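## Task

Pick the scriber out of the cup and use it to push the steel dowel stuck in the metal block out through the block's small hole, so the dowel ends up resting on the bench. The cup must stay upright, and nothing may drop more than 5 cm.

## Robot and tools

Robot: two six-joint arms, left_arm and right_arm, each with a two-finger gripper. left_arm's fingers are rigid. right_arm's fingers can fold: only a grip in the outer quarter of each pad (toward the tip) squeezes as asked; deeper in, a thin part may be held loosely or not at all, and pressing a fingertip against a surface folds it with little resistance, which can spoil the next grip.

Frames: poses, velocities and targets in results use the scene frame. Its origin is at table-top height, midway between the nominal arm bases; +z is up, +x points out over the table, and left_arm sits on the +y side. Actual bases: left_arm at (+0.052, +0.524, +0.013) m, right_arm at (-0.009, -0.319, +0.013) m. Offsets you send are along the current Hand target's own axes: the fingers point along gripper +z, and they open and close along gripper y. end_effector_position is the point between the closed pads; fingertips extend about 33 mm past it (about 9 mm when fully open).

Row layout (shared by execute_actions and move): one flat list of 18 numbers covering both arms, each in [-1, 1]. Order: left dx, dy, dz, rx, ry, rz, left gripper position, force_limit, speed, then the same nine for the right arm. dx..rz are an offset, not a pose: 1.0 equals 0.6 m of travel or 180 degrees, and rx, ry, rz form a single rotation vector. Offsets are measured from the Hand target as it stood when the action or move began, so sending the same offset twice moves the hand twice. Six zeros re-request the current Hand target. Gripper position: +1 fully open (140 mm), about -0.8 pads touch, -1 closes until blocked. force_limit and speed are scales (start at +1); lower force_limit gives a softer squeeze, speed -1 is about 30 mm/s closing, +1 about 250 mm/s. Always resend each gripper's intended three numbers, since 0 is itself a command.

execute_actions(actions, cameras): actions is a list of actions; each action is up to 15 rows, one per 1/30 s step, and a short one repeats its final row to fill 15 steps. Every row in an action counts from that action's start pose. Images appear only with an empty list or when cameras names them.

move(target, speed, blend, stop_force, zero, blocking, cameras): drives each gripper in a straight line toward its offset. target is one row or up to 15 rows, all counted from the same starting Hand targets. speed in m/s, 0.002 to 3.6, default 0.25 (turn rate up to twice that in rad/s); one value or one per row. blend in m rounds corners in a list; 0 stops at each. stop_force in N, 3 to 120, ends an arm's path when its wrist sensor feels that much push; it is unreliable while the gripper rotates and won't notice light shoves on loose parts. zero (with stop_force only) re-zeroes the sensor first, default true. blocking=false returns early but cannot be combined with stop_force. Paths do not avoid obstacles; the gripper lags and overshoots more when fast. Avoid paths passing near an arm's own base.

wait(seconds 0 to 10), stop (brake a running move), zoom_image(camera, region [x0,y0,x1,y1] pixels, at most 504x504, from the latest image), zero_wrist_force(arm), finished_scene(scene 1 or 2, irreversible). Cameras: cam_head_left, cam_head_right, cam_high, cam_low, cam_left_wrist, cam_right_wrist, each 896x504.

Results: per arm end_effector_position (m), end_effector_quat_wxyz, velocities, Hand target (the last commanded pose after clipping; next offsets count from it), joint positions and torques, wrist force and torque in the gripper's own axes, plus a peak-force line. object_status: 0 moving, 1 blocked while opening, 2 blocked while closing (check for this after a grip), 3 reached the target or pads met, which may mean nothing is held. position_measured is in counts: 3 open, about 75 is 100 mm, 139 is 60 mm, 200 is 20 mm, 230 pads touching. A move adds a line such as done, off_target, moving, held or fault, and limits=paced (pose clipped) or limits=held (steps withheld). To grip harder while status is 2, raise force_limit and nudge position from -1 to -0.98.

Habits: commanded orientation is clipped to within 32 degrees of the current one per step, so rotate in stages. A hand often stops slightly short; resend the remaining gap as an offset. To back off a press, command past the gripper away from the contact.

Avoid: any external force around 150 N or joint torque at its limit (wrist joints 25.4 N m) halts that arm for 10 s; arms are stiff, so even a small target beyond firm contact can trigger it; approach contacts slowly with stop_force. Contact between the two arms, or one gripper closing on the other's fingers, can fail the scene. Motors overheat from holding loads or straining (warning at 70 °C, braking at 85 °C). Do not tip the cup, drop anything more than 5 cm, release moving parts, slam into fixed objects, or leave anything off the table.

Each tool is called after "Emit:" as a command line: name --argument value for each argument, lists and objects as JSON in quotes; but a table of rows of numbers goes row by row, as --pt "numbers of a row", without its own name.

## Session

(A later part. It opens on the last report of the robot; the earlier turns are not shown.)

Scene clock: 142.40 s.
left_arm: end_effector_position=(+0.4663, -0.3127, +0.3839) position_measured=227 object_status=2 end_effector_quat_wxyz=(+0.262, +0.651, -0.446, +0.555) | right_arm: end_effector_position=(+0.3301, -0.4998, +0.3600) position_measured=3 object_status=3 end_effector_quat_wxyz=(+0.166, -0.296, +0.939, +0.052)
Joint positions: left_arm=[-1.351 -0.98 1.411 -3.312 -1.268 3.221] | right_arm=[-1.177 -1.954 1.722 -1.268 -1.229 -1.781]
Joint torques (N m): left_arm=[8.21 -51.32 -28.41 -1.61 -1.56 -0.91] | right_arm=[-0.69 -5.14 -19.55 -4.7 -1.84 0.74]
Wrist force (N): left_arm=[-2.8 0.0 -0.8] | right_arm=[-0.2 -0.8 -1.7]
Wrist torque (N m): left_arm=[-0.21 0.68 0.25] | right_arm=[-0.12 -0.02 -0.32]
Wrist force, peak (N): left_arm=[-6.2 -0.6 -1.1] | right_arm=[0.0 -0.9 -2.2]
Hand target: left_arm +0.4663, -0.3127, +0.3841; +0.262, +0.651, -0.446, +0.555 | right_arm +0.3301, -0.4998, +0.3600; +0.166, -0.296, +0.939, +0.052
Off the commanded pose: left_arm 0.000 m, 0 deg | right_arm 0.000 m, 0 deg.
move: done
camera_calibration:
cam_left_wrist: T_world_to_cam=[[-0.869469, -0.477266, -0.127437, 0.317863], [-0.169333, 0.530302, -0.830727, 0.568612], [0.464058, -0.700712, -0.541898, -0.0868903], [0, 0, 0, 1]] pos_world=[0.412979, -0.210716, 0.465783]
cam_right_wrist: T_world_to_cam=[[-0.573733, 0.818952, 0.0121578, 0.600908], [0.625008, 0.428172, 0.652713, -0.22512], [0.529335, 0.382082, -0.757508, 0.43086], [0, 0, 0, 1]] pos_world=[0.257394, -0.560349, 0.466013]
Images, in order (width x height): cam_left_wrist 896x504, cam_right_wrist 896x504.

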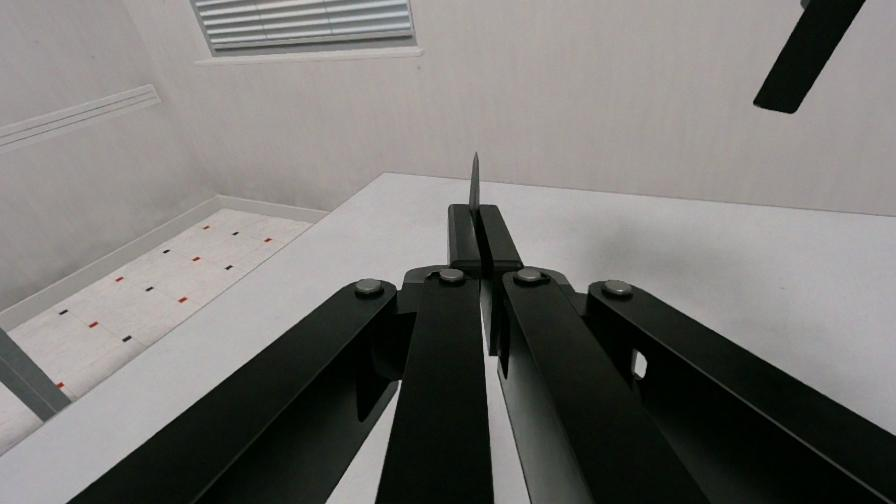

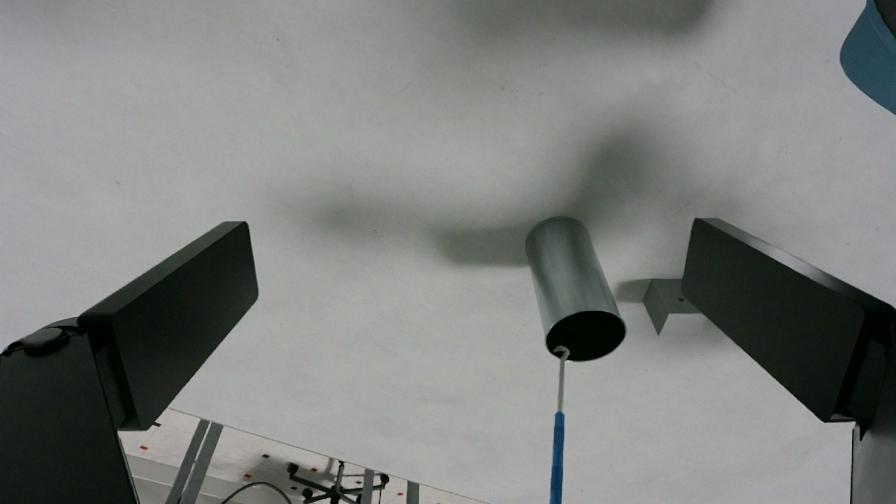

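Emit:
zoom_image --camera "cam_right_wrist" --region '[500, 300, 700, 504]'

Emit:
execute_actions --actions '[]'

Scaled by 2.471 from the camera's 896x504 image, which has a finer 1280x720 frame.

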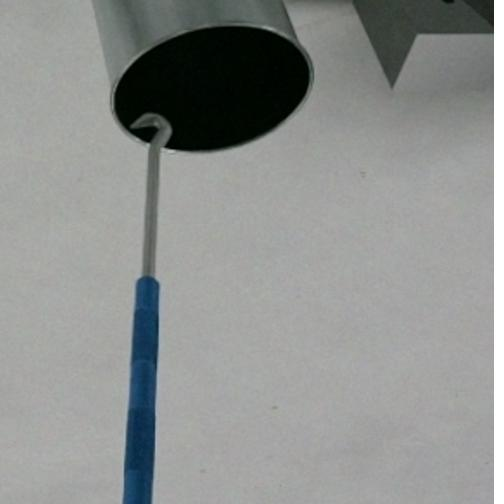

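Scene clock: 142.93 s.
left_arm: end_effector_position=(+0.4663, -0.3127, +0.3841) position_measured=227 object_status=2 end_effector_quat_wxyz=(+0.263, +0.651, -0.446, +0.555) | right_arm: end_effector_position=(+0.3301, -0.4998, +0.3600) position_measured=3 object_status=3 end_effector_quat_wxyz=(+0.166, -0.296, +0.939, +0.052)
Joint positions: left_arm=[-1.351 -0.98 1.411 -3.312 -1.268 3.221] | right_arm=[-1.177 -1.954 1.722 -1.268 -1.229 -1.781]
Joint velocities: within noise
Joint torques (N m): left_arm=[9.18 -53.12 -33.52 -1.45 -1.72 1.42] | right_arm=[1.09 -5.78 -19.6 -4.75 -1.63 0.97]
Motor temperatures (°C): left_arm=[34 27 24 41 37 33] | right_arm=[32 23 27 39 33 39]
Wrist force (N): left_arm=[-2.7 0.0 -0.8] | right_arm=[0.0 -0.8 -1.8]
Wrist torque (N m): left_arm=[-0.21 0.68 0.24] | right_arm=[-0.13 -0.06 -0.32]
Wrist force, peak (N): left_arm=[-3.0 0.2 -1.1] | right_arm=[-0.2 -1.1 -2.0]
Hand target: left_arm +0.4663, -0.3127, +0.3841; +0.262, +0.651, -0.446, +0.555 | right_arm +0.3301, -0.4998, +0.3600; +0.166, -0.296, +0.939, +0.052
Tool commands: left_gripper/position=-1.0 left_gripper/force_limit=+0.0 left_gripper/speed=-1.0 right_gripper/position=+1.0 right_gripper/force_limit=+1.0 right_gripper/speed=+1.0
Off the commanded pose: left_arm 0.000 m, 0 deg | right_arm 0.000 m, 0 deg.
camera_calibration:
cam_left_wrist: T_world_to_cam=[[-0.869475, -0.477274, -0.127368, 0.317991], [-0.169323, 0.530177, -0.830808, 0.56875], [0.464051, -0.700801, -0.541789, -0.0868248], [0, 0, 0, 1]] pos_world=[0.413079, -0.210616, 0.465984]
cam_right_wrist: T_world_to_cam=[[-0.573733, 0.818952, 0.0121578, 0.600908], [0.625008, 0.428172, 0.652713, -0.22512], [0.529335, 0.382082, -0.757508, 0.43086], [0, 0, 0, 1]] pos_world=[0.257394, -0.560349, 0.466013]

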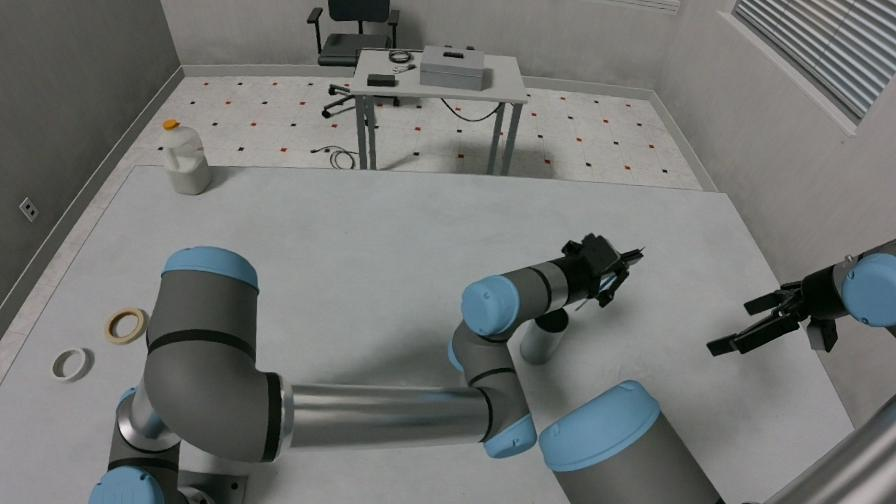

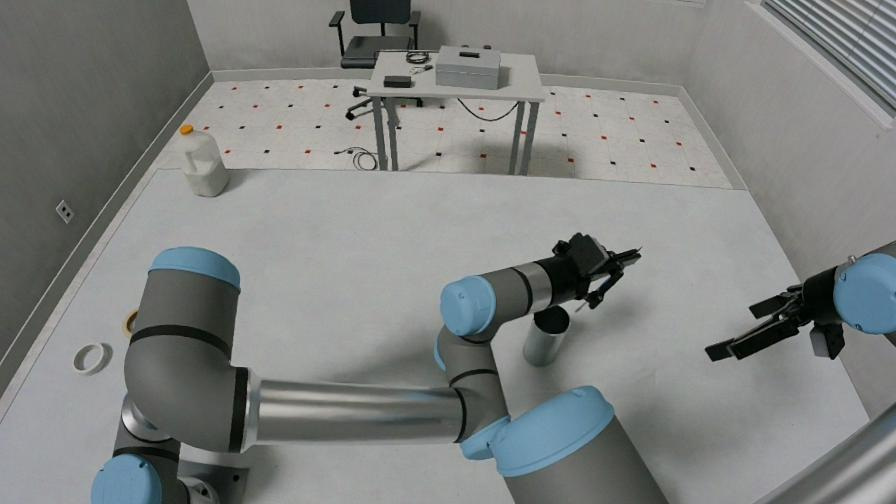

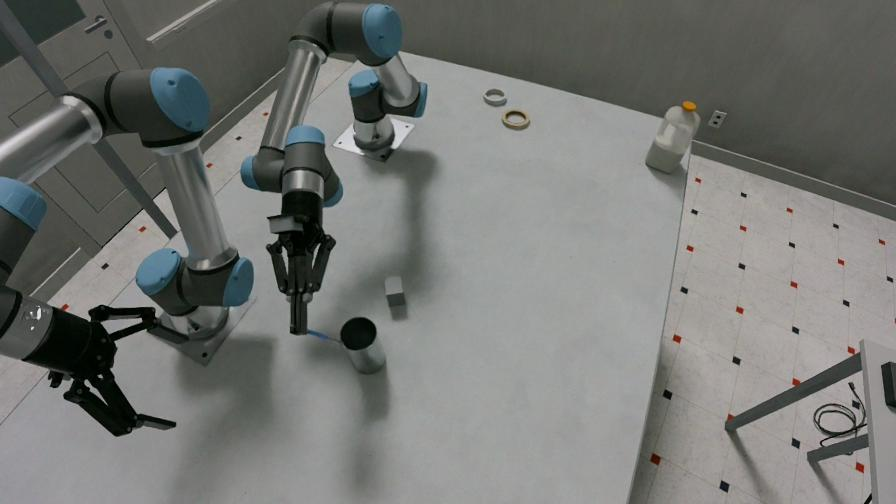

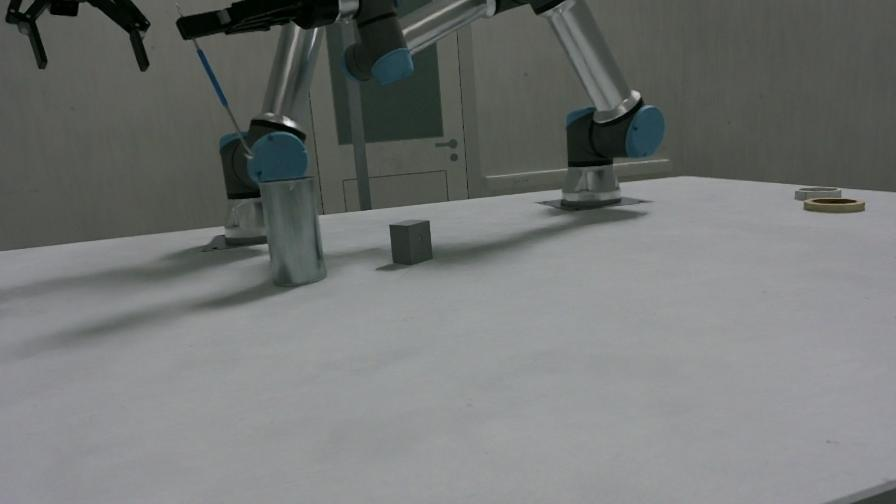

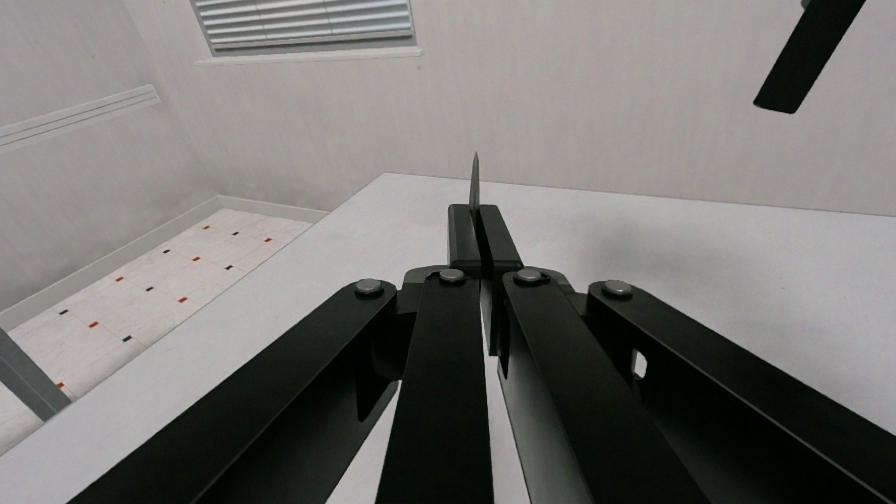

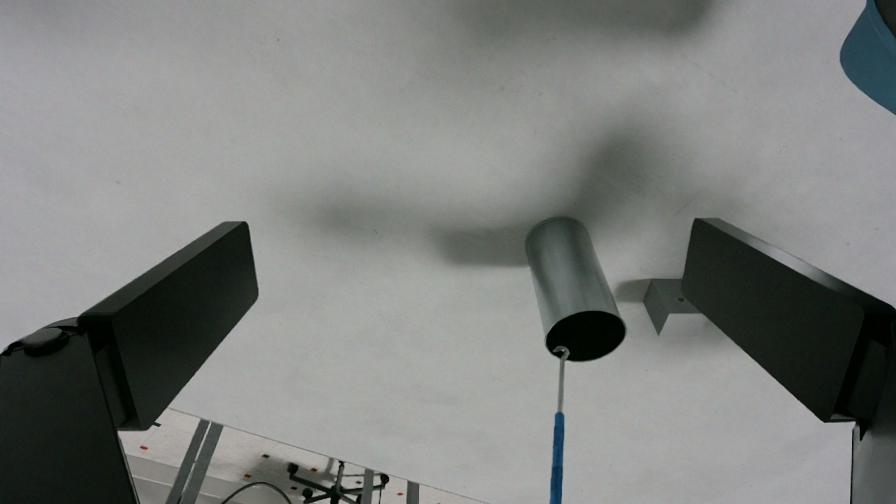

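Emit:
move --pt "-0.0487 -0.0985 -0.2328 0 0 0 -1 0 -1 0 0 0 0 0 0 1 1 1" --pt "-0.3743 -0.1262 -0.2960 0.3225 -0.3485 -0.4819 -1 0 -1 0 0 0 0 0 0 1 1 1" --speed '[0.25,0.4]' --blend '[0.03,0]' --cameras '["cam_left_wrist","cam_right_wrist","cam_head_right","cam_low"]'

Scene clock: 160.67 s.
left_arm: end_effector_position=(+0.4490, -0.0638, +0.2246) position_measured=227 object_status=2 end_effector_quat_wxyz=(+0.001, +0.954, +0.301, +0.000) | right_arm: end_effector_position=(+0.3301, -0.4998, +0.3600) position_measured=3 object_status=3 end_effector_quat_wxyz=(+0.166, -0.296, +0.939, +0.052)
Joint positions: left_arm=[-1.161 -1.07 1.102 -1.605 -1.572 1.365] | right_arm=[-1.177 -1.954 1.722 -1.268 -1.229 -1.781]
Joint torques (N m): left_arm=[-2.88 -42.26 -14.79 -2.03 -1.22 -0.93] | right_arm=[3.8 -8.62 -19.95 -4.85 -1.83 1.87]
Wrist force (N): left_arm=[-0.2 0.3 0.5] | right_arm=[-0.1 -0.7 -1.9]
Wrist torque (N m): left_arm=[0.05 -0.11 -0.18] | right_arm=[-0.10 -0.05 -0.32]
Wrist force, peak (N): left_arm=[-3.9 -1.6 -2.4] | right_arm=[0.0 -1.0 -2.1]
Hand target: left_arm +0.4489, -0.0638, +0.2245; +0.001, +0.954, +0.301, +0.000 | right_arm +0.3301, -0.4998, +0.3600; +0.166, -0.296, +0.939, +0.052
Off the commanded pose: left_arm 0.000 m, 0 deg | right_arm 0.000 m, 0 deg.
move: done
camera_calibration:
cam_left_wrist: T_world_to_cam=[[0.597443, -0.8019, -0.00425699, -0.305644], [-0.757979, -0.566438, 0.323442, 0.236452], [-0.26178, -0.190012, -0.946238, 0.458503], [0, 0, 0, 1]] pos_world=[0.481857, -0.0240395, 0.356074]
cam_right_wrist: T_world_to_cam=[[-0.573733, 0.818952, 0.0121578, 0.600908], [0.625008, 0.428172, 0.652713, -0.22512], [0.529335, 0.382082, -0.757508, 0.43086], [0, 0, 0, 1]] pos_world=[0.257394, -0.560349, 0.466013]
Images, in order (width x height): cam_head_right 896x504, cam_low 896x504, cam_left_wrist 896x504, cam_right_wrist 896x504.

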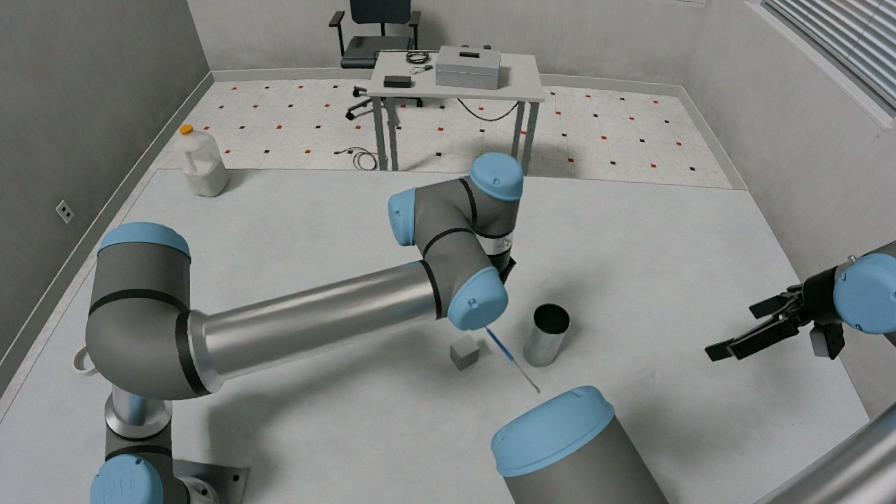

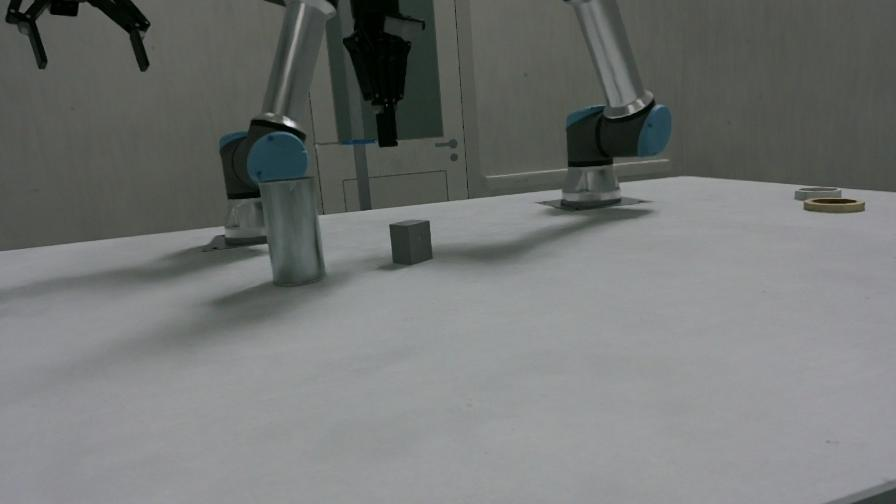

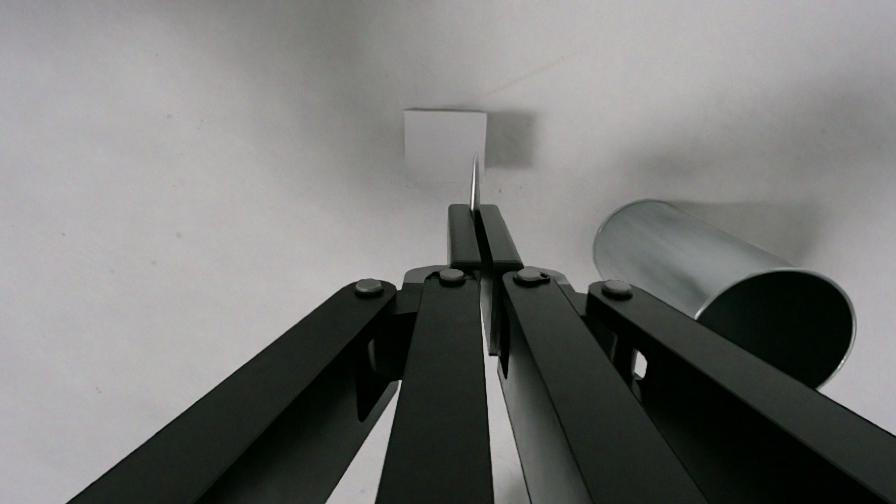

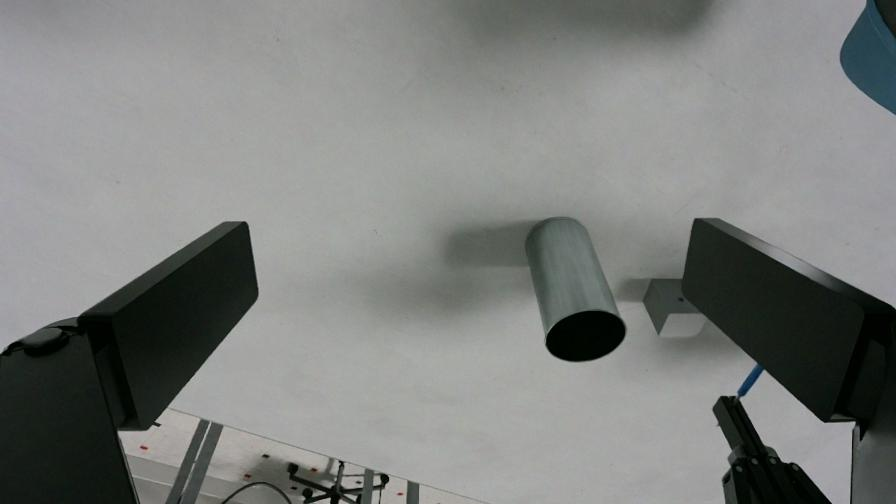

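Emit:
move --target '[-0.0577,-0.0888,0,0,0,-0.3056,-1,0,-1,-0.3468,0.3893,0.2015,-0.1045,0,-0.2872,-0.2,0,0]' --speed 0.3 --cameras '["cam_left_wrist","cam_right_wrist","cam_head_right","cam_low"]'

Emit:
zoom_image --camera "cam_right_wrist" --region '[330, 150, 600, 450]'

Scene clock: 180.80 s.
left_arm: end_effector_position=(+0.3899, -0.0401, +0.2245) position_measured=227 object_status=2 end_effector_quat_wxyz=(+0.001, +0.707, +0.707, -0.001) | right_arm: end_effector_position=(+0.3901, -0.1727, +0.3176) position_measured=154 object_status=3 end_effector_quat_wxyz=(-0.123, +0.696, -0.696, -0.123)
Joint positions: left_arm=[-1.23 -1.203 1.296 -1.666 -1.572 0.336] | right_arm=[-0.258 -1.838 1.753 -1.399 -1.232 -1.825]
Joint torques (N m): left_arm=[8.27 -34.36 -36 -1.29 0.96 -2.12] | right_arm=[7.16 -13.12 -20.61 -0.72 -0.93 -0.82]
Wrist force (N): left_arm=[-0.2 0.4 1.0] | right_arm=[-0.3 -0.9 -1.8]
Wrist torque (N m): left_arm=[0.10 -0.11 -0.17] | right_arm=[-0.15 0.01 -0.42]
Wrist force, peak (N): left_arm=[-0.7 0.8 1.0] | right_arm=[1.5 -2.3 -2.9]
Hand target: left_arm +0.3900, -0.0400, +0.2245; +0.001, +0.707, +0.707, -0.001 | right_arm +0.3901, -0.1726, +0.3176; -0.123, +0.696, -0.696, -0.123
Off the commanded pose: left_arm 0.000 m, 0 deg | right_arm 0.000 m, 0 deg.
move: done
camera_calibration:
cam_left_wrist: T_world_to_cam=[[0.999546, 0.0293949, -0.0065385, -0.374285], [0.0299263, -0.945482, 0.324297, -0.11745], [0.00335064, -0.324346, -0.945933, 0.338545], [0, 0, 0, 1]] pos_world=[0.376495, 0.00976101, 0.355882]
cam_right_wrist: T_world_to_cam=[[-0.999926, -0.00025782, 0.0121563, 0.392836], [0.00774117, 0.757471, 0.652823, -0.0774876], [-0.00937632, 0.652869, -0.757413, 0.498807], [0, 0, 0, 1]] pos_world=[0.398084, -0.26686, 0.423613]
Images, in order (width x height): cam_head_right 896x504, cam_low 896x504, cam_left_wrist 896x504, cam_right_wrist 896x504.

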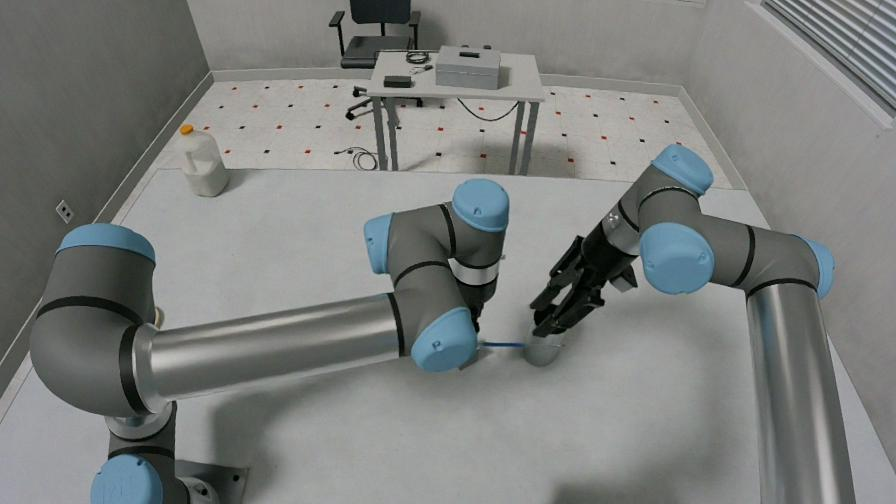

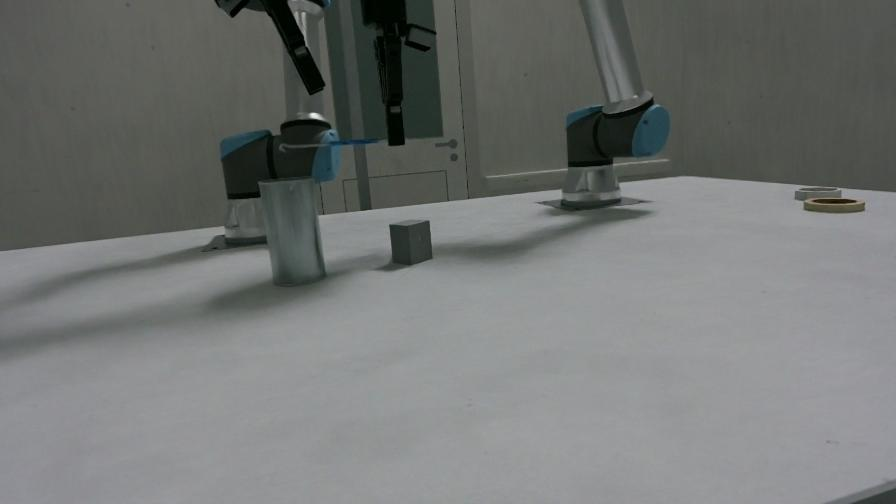

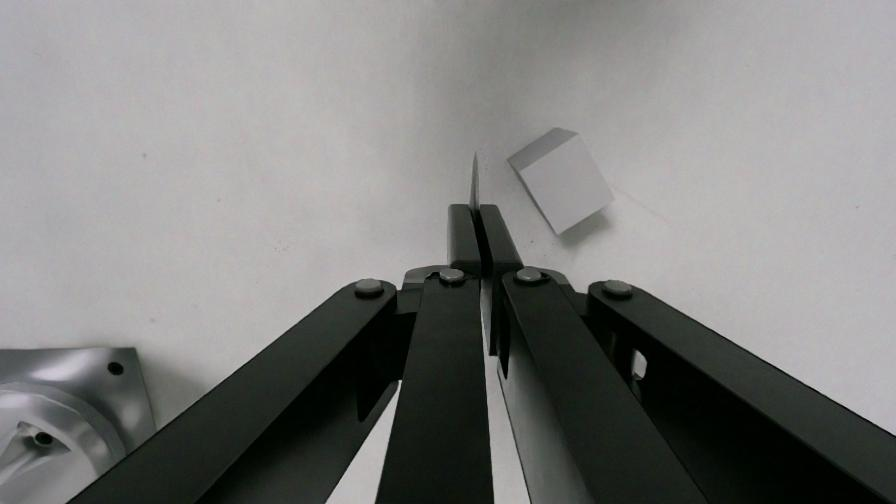

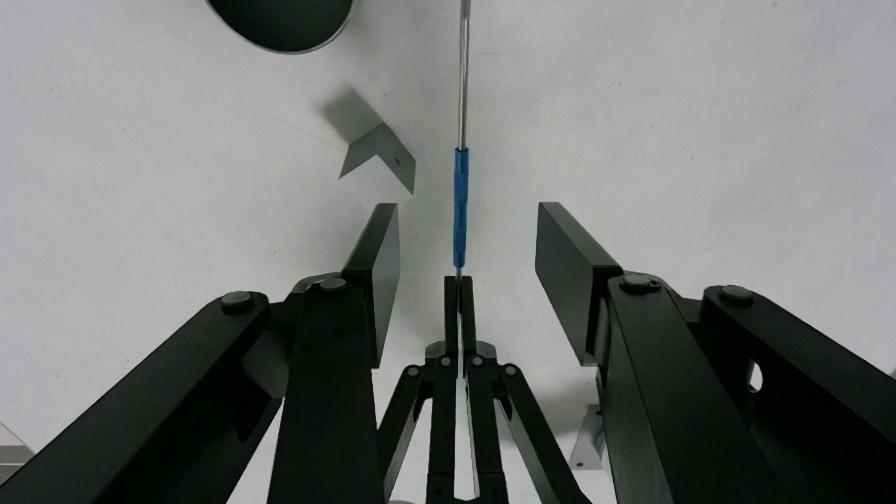

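Scaled by 1.680 from the camera's 896x504 image, which has a finer 1280x720 frame.

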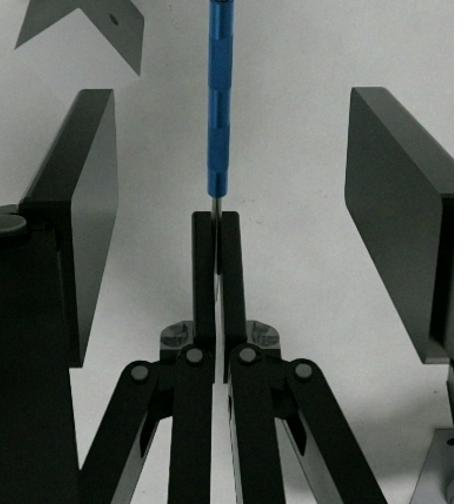

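Emit:
zoom_image --camera "cam_low" --region '[260, 60, 440, 200]'

Emit:
zoom_image --camera "cam_right_wrist" --region '[320, 0, 600, 300]'

Scaled by 2.800 from the camera's 896x504 image, which has a finer 1280x720 frame.

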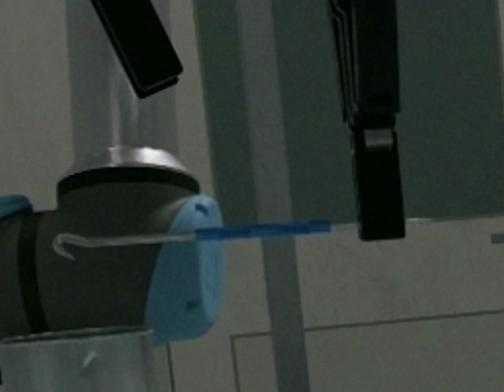

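Scaled by 1.680 from the camera's 896x504 image, which has a finer 1280x720 frame.

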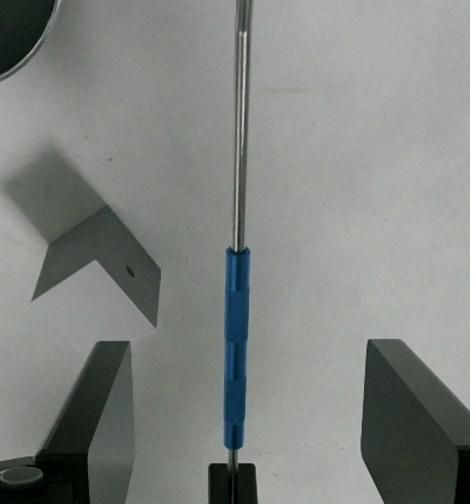

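Emit:
move --target '[0,0,0,0,0,0,-1,0,-1,-0.0235,0.002,0.1167,0,0,0,-0.2,0,0]' --speed 0.15 --cameras '["cam_right_wrist","cam_low","cam_left_wrist"]'

Emit:
zoom_image --camera "cam_low" --region '[260, 60, 440, 200]'

Emit:
zoom_image --camera "cam_right_wrist" --region '[340, 120, 600, 380]'

Scene clock: 191.47 s.
left_arm: end_effector_position=(+0.3900, -0.0400, +0.2245) position_measured=227 object_status=2 end_effector_quat_wxyz=(+0.001, +0.707, +0.707, -0.001) | right_arm: end_effector_position=(+0.3889, -0.1354, +0.2566) position_measured=154 object_status=3 end_effector_quat_wxyz=(-0.123, +0.696, -0.696, -0.123)
Joint positions: left_arm=[-1.23 -1.203 1.296 -1.666 -1.572 0.336] | right_arm=[-0.163 -1.828 1.91 -1.6 -1.225 -1.724]
Joint torques (N m): left_arm=[8.9 -33.72 -35.1 -1.21 -1.49 -2.07] | right_arm=[4.43 -25.07 -18.31 -4.38 -1.9 -0.94]
Wrist force (N): left_arm=[-0.3 0.3 1.2] | right_arm=[-0.2 -0.8 -1.8]
Wrist torque (N m): left_arm=[0.10 -0.09 -0.17] | right_arm=[-0.13 -0.02 -0.32]
Wrist force, peak (N): left_arm=[-0.3 0.7 1.2] | right_arm=[0.3 -1.1 -3.9]
Hand target: left_arm +0.3900, -0.0400, +0.2245; +0.001, +0.707, +0.707, -0.001 | right_arm +0.3889, -0.1354, +0.2566; -0.123, +0.696, -0.696, -0.123
Off the commanded pose: left_arm 0.000 m, 0 deg | right_arm 0.000 m, 0 deg.
move: done
camera_calibration:
cam_left_wrist: T_world_to_cam=[[0.999537, 0.0296779, -0.00663733, -0.374352], [0.0302261, -0.945473, 0.324296, -0.117472], [0.00334903, -0.324347, -0.945932, 0.338578], [0, 0, 0, 1]] pos_world=[0.376596, 0.00986016, 0.355882]
cam_right_wrist: T_world_to_cam=[[-0.999923, -0.000451967, 0.0123865, 0.392258], [0.00774575, 0.75738, 0.652928, -0.0658948], [-0.00967636, 0.652974, -0.757318, 0.428416], [0, 0, 0, 1]] pos_world=[0.396884, -0.22966, 0.362613]
Images, in order (width x height): cam_low 896x504, cam_left_wrist 896x504, cam_right_wrist 896x504.

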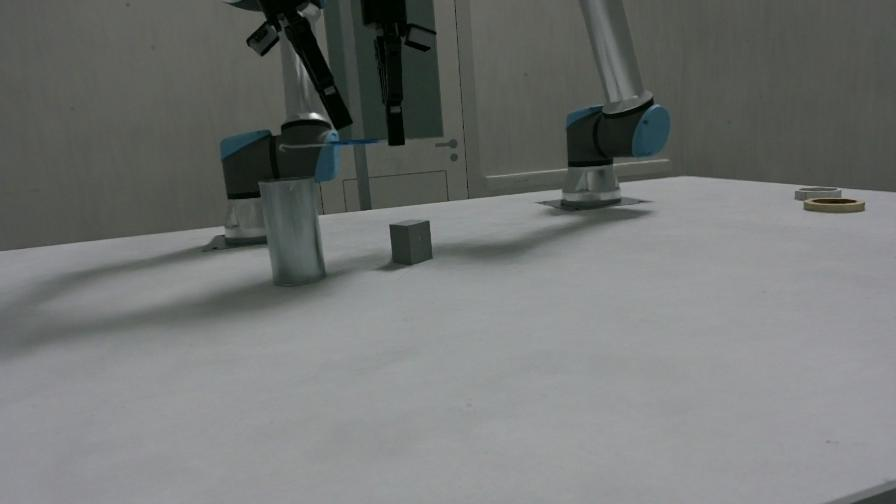

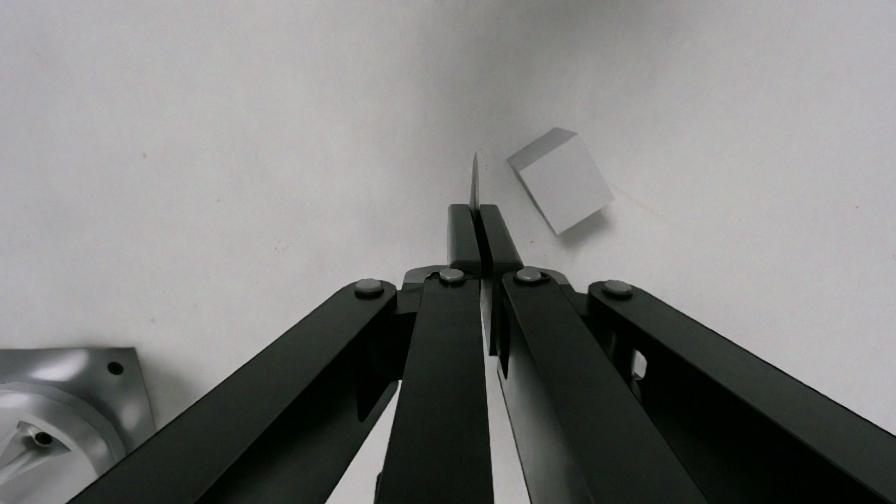

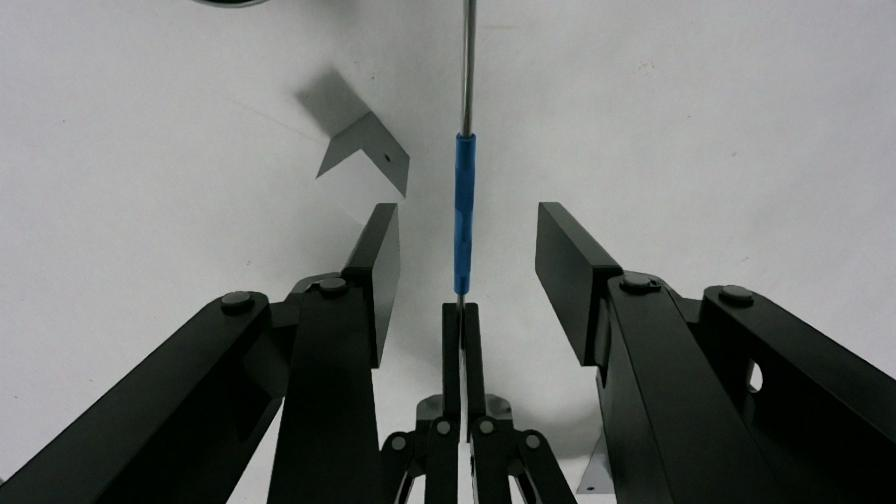

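Scaled by 2.800 from the camera's 896x504 image, which has a finer 1280x720 frame.

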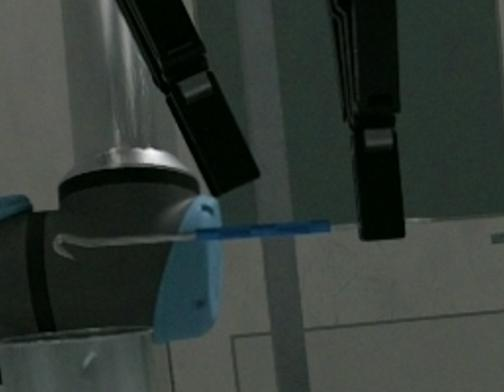

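Scaled by 1.938 from the camera's 896x504 image, which has a finer 1280x720 frame.

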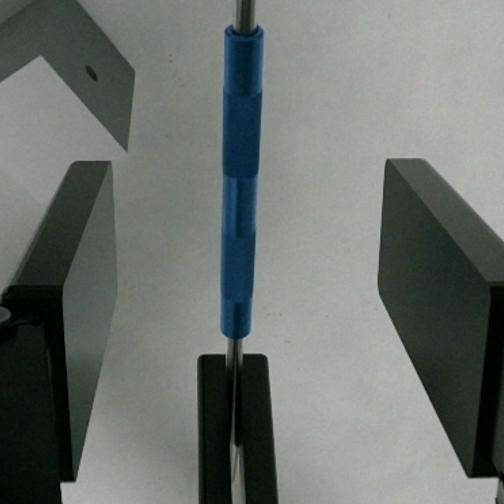

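Emit:
move --pt "0 0 0 0 0 0 -1 0 -1 0 0 0.0608 0 0 0.0053 -0.2 0 0" --pt "0 0 0 0 0 0 -1 0 -1 0 0 0.0608 0 0 0.0053 -1 -1 -1" --speed 0.1 --cameras '["cam_right_wrist","cam_low","cam_left_wrist"]'

Emit:
zoom_image --camera "cam_low" --region '[260, 60, 440, 200]'

Emit:
zoom_image --camera "cam_right_wrist" --region '[340, 120, 600, 380]'

Scene clock: 198.10 s.
left_arm: end_effector_position=(+0.3900, -0.0400, +0.2245) position_measured=227 object_status=2 end_effector_quat_wxyz=(+0.001, +0.707, +0.707, -0.001) | right_arm: end_effector_position=(+0.3889, -0.1230, +0.2223) position_measured=219 object_status=0 end_effector_quat_wxyz=(-0.122, +0.691, -0.702, -0.124)
Joint positions: left_arm=[-1.23 -1.203 1.296 -1.666 -1.572 0.336] | right_arm=[-0.131 -1.81 1.987 -1.708 -1.224 -1.673]
Joint torques (N m): left_arm=[8.21 -34.22 -34.73 -1.58 -1.1 -2.24] | right_arm=[-5.95 -25.59 -18.91 -3.62 -1.29 -1.99]
Wrist force (N): left_arm=[0.1 0.5 0.7] | right_arm=[0.2 -0.7 -1.4]
Wrist torque (N m): left_arm=[0.16 -0.14 0.06] | right_arm=[-0.17 -0.05 -0.53]
Wrist force, peak (N): left_arm=[-0.3 0.7 1.1] | right_arm=[-0.3 -0.7 -3.0]
Hand target: left_arm +0.3900, -0.0400, +0.2245; +0.001, +0.707, +0.707, -0.001 | right_arm +0.3889, -0.1230, +0.2223; -0.122, +0.691, -0.702, -0.124
Off the commanded pose: left_arm 0.000 m, 0 deg | right_arm 0.000 m, 0 deg.
move: done
camera_calibration:
cam_left_wrist: T_world_to_cam=[[0.999534, 0.0297725, -0.00667, -0.37434], [0.0303263, -0.94548, 0.324265, -0.117499], [0.00334782, -0.324316, -0.945943, 0.338581], [0, 0, 0, 1]] pos_world=[0.376596, 0.00985995, 0.355883]
cam_right_wrist: T_world_to_cam=[[-0.999726, 0.0152239, 0.0178048, 0.393358], [0.0231562, 0.757236, 0.652731, -0.0588896], [-0.00354531, 0.652964, -0.757381, 0.391985], [0, 0, 0, 1]] pos_world=[0.396003, -0.217347, 0.328318]
Images, in order (width x height): cam_low 896x504, cam_left_wrist 896x504, cam_right_wrist 896x504.

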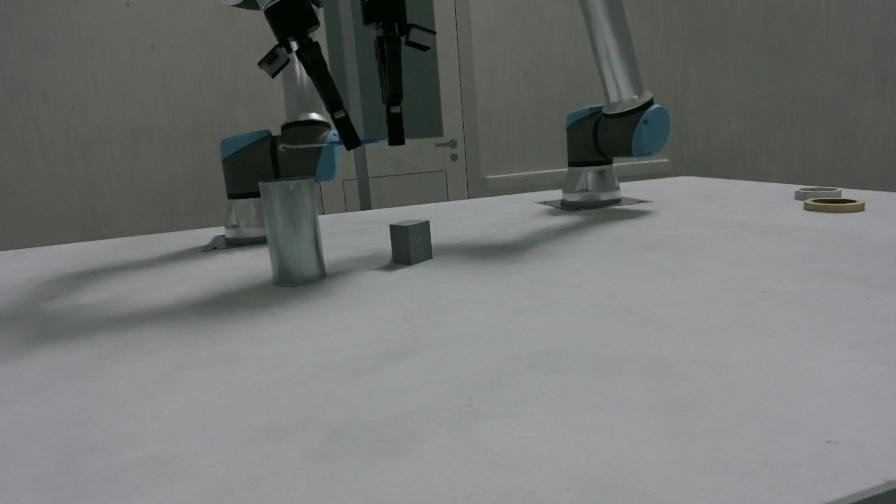

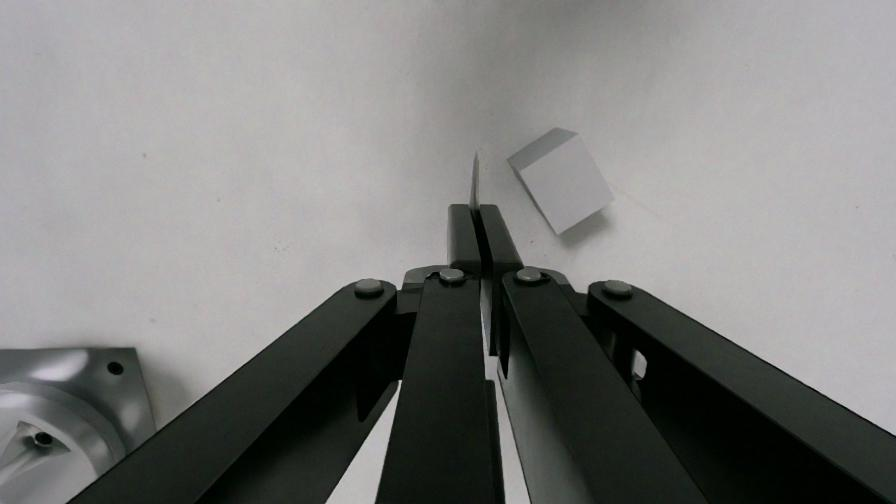

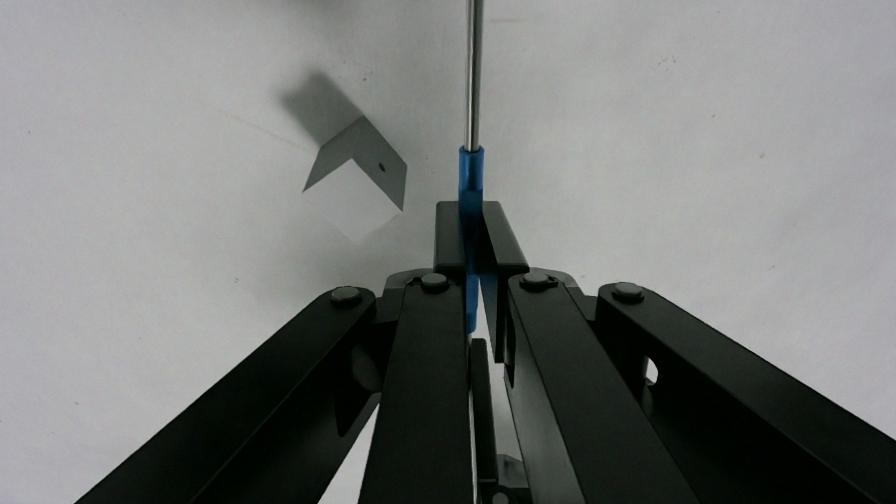

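Scaled by 2.800 from the camera's 896x504 image, which has a finer 1280x720 frame.

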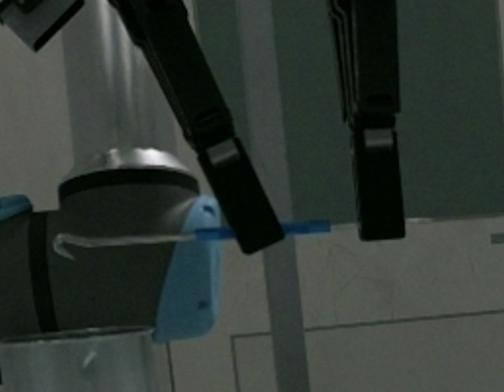

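Scaled by 1.938 from the camera's 896x504 image, which has a finer 1280x720 frame.

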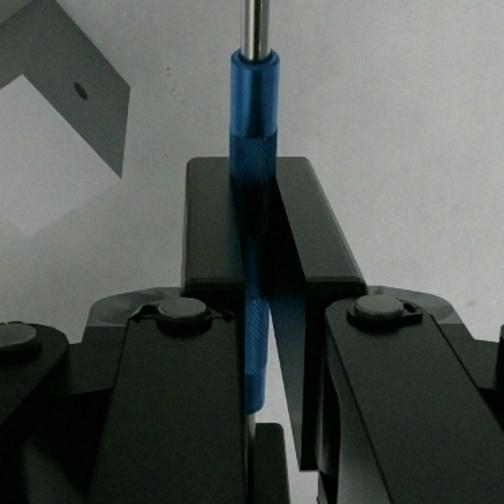

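Emit:
execute_actions --actions '[[[0,0,0,0,0,0,-1,0,-1,0,0,0,0,0,0,-0.98,0.5,-1]]]' --cameras '["cam_right_wrist"]'

Emit:
zoom_image --camera "cam_right_wrist" --region '[340, 120, 600, 380]'

Scene clock: 200.13 s.
left_arm: end_effector_position=(+0.3900, -0.0400, +0.2245) position_measured=227 object_status=2 end_effector_quat_wxyz=(+0.001, +0.707, +0.707, -0.001) | right_arm: end_effector_position=(+0.3889, -0.1230, +0.2223) position_measured=222 object_status=2 end_effector_quat_wxyz=(-0.122, +0.691, -0.702, -0.124)
Joint positions: left_arm=[-1.23 -1.203 1.296 -1.666 -1.572 0.336] | right_arm=[-0.131 -1.81 1.987 -1.708 -1.224 -1.673]
Joint torques (N m): left_arm=[8.35 -34.28 -34.35 -3.26 0.63 -2.23] | right_arm=[-3.35 -25.97 -19.55 -1.35 -1.24 -1.54]
Wrist force (N): left_arm=[-0.3 1.9 1.3] | right_arm=[-0.5 0.8 -1.7]
Wrist torque (N m): left_arm=[0.08 -0.18 0.16] | right_arm=[-0.28 -0.08 -0.73]
Wrist force, peak (N): left_arm=[-0.4 2.1 1.4] | right_arm=[-0.6 0.8 -1.9]
Hand target: left_arm +0.3900, -0.0400, +0.2245; +0.001, +0.707, +0.707, -0.001 | right_arm +0.3889, -0.1230, +0.2223; -0.122, +0.691, -0.702, -0.124
Off the commanded pose: left_arm 0.000 m, 0 deg | right_arm 0.000 m, 0 deg.
Step readings (end_effector_position of left_arm | right_arm):
0: (+0.3900, -0.0400, +0.2245) | (+0.3889, -0.1230, +0.2223)
1: (+0.3900, -0.0400, +0.2245) | (+0.3889, -0.1230, +0.2223)
2: (+0.3900, -0.0400, +0.2245) | (+0.3889, -0.1230, +0.2223)
4: (+0.3900, -0.0400, +0.2245) | (+0.3889, -0.1230, +0.2223)
8: (+0.3900, -0.0400, +0.2245) | (+0.3889, -0.1230, +0.2223)
15: (+0.3900, -0.0400, +0.2245) | (+0.3889, -0.1230, +0.2223)
camera_calibration:
cam_right_wrist: T_world_to_cam=[[-0.999725, 0.0151598, 0.0178815, 0.393318], [0.0231577, 0.757237, 0.652729, -0.0588893], [-0.00364529, 0.652964, -0.75738, 0.392025], [0, 0, 0, 1]] pos_world=[0.396003, -0.217347, 0.328318]
Images, in order (width x height): cam_right_wrist 896x504.

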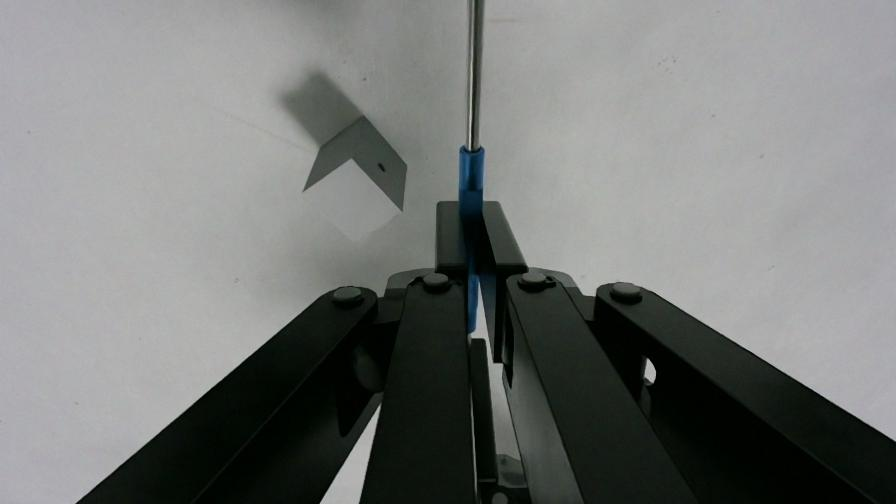

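Scaled by 1.938 from the camera's 896x504 image, which has a finer 1280x720 frame.

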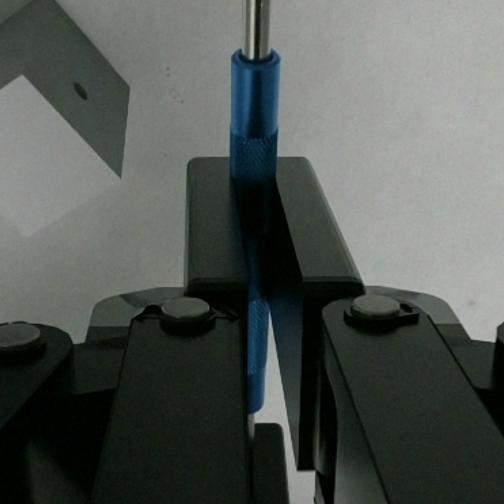

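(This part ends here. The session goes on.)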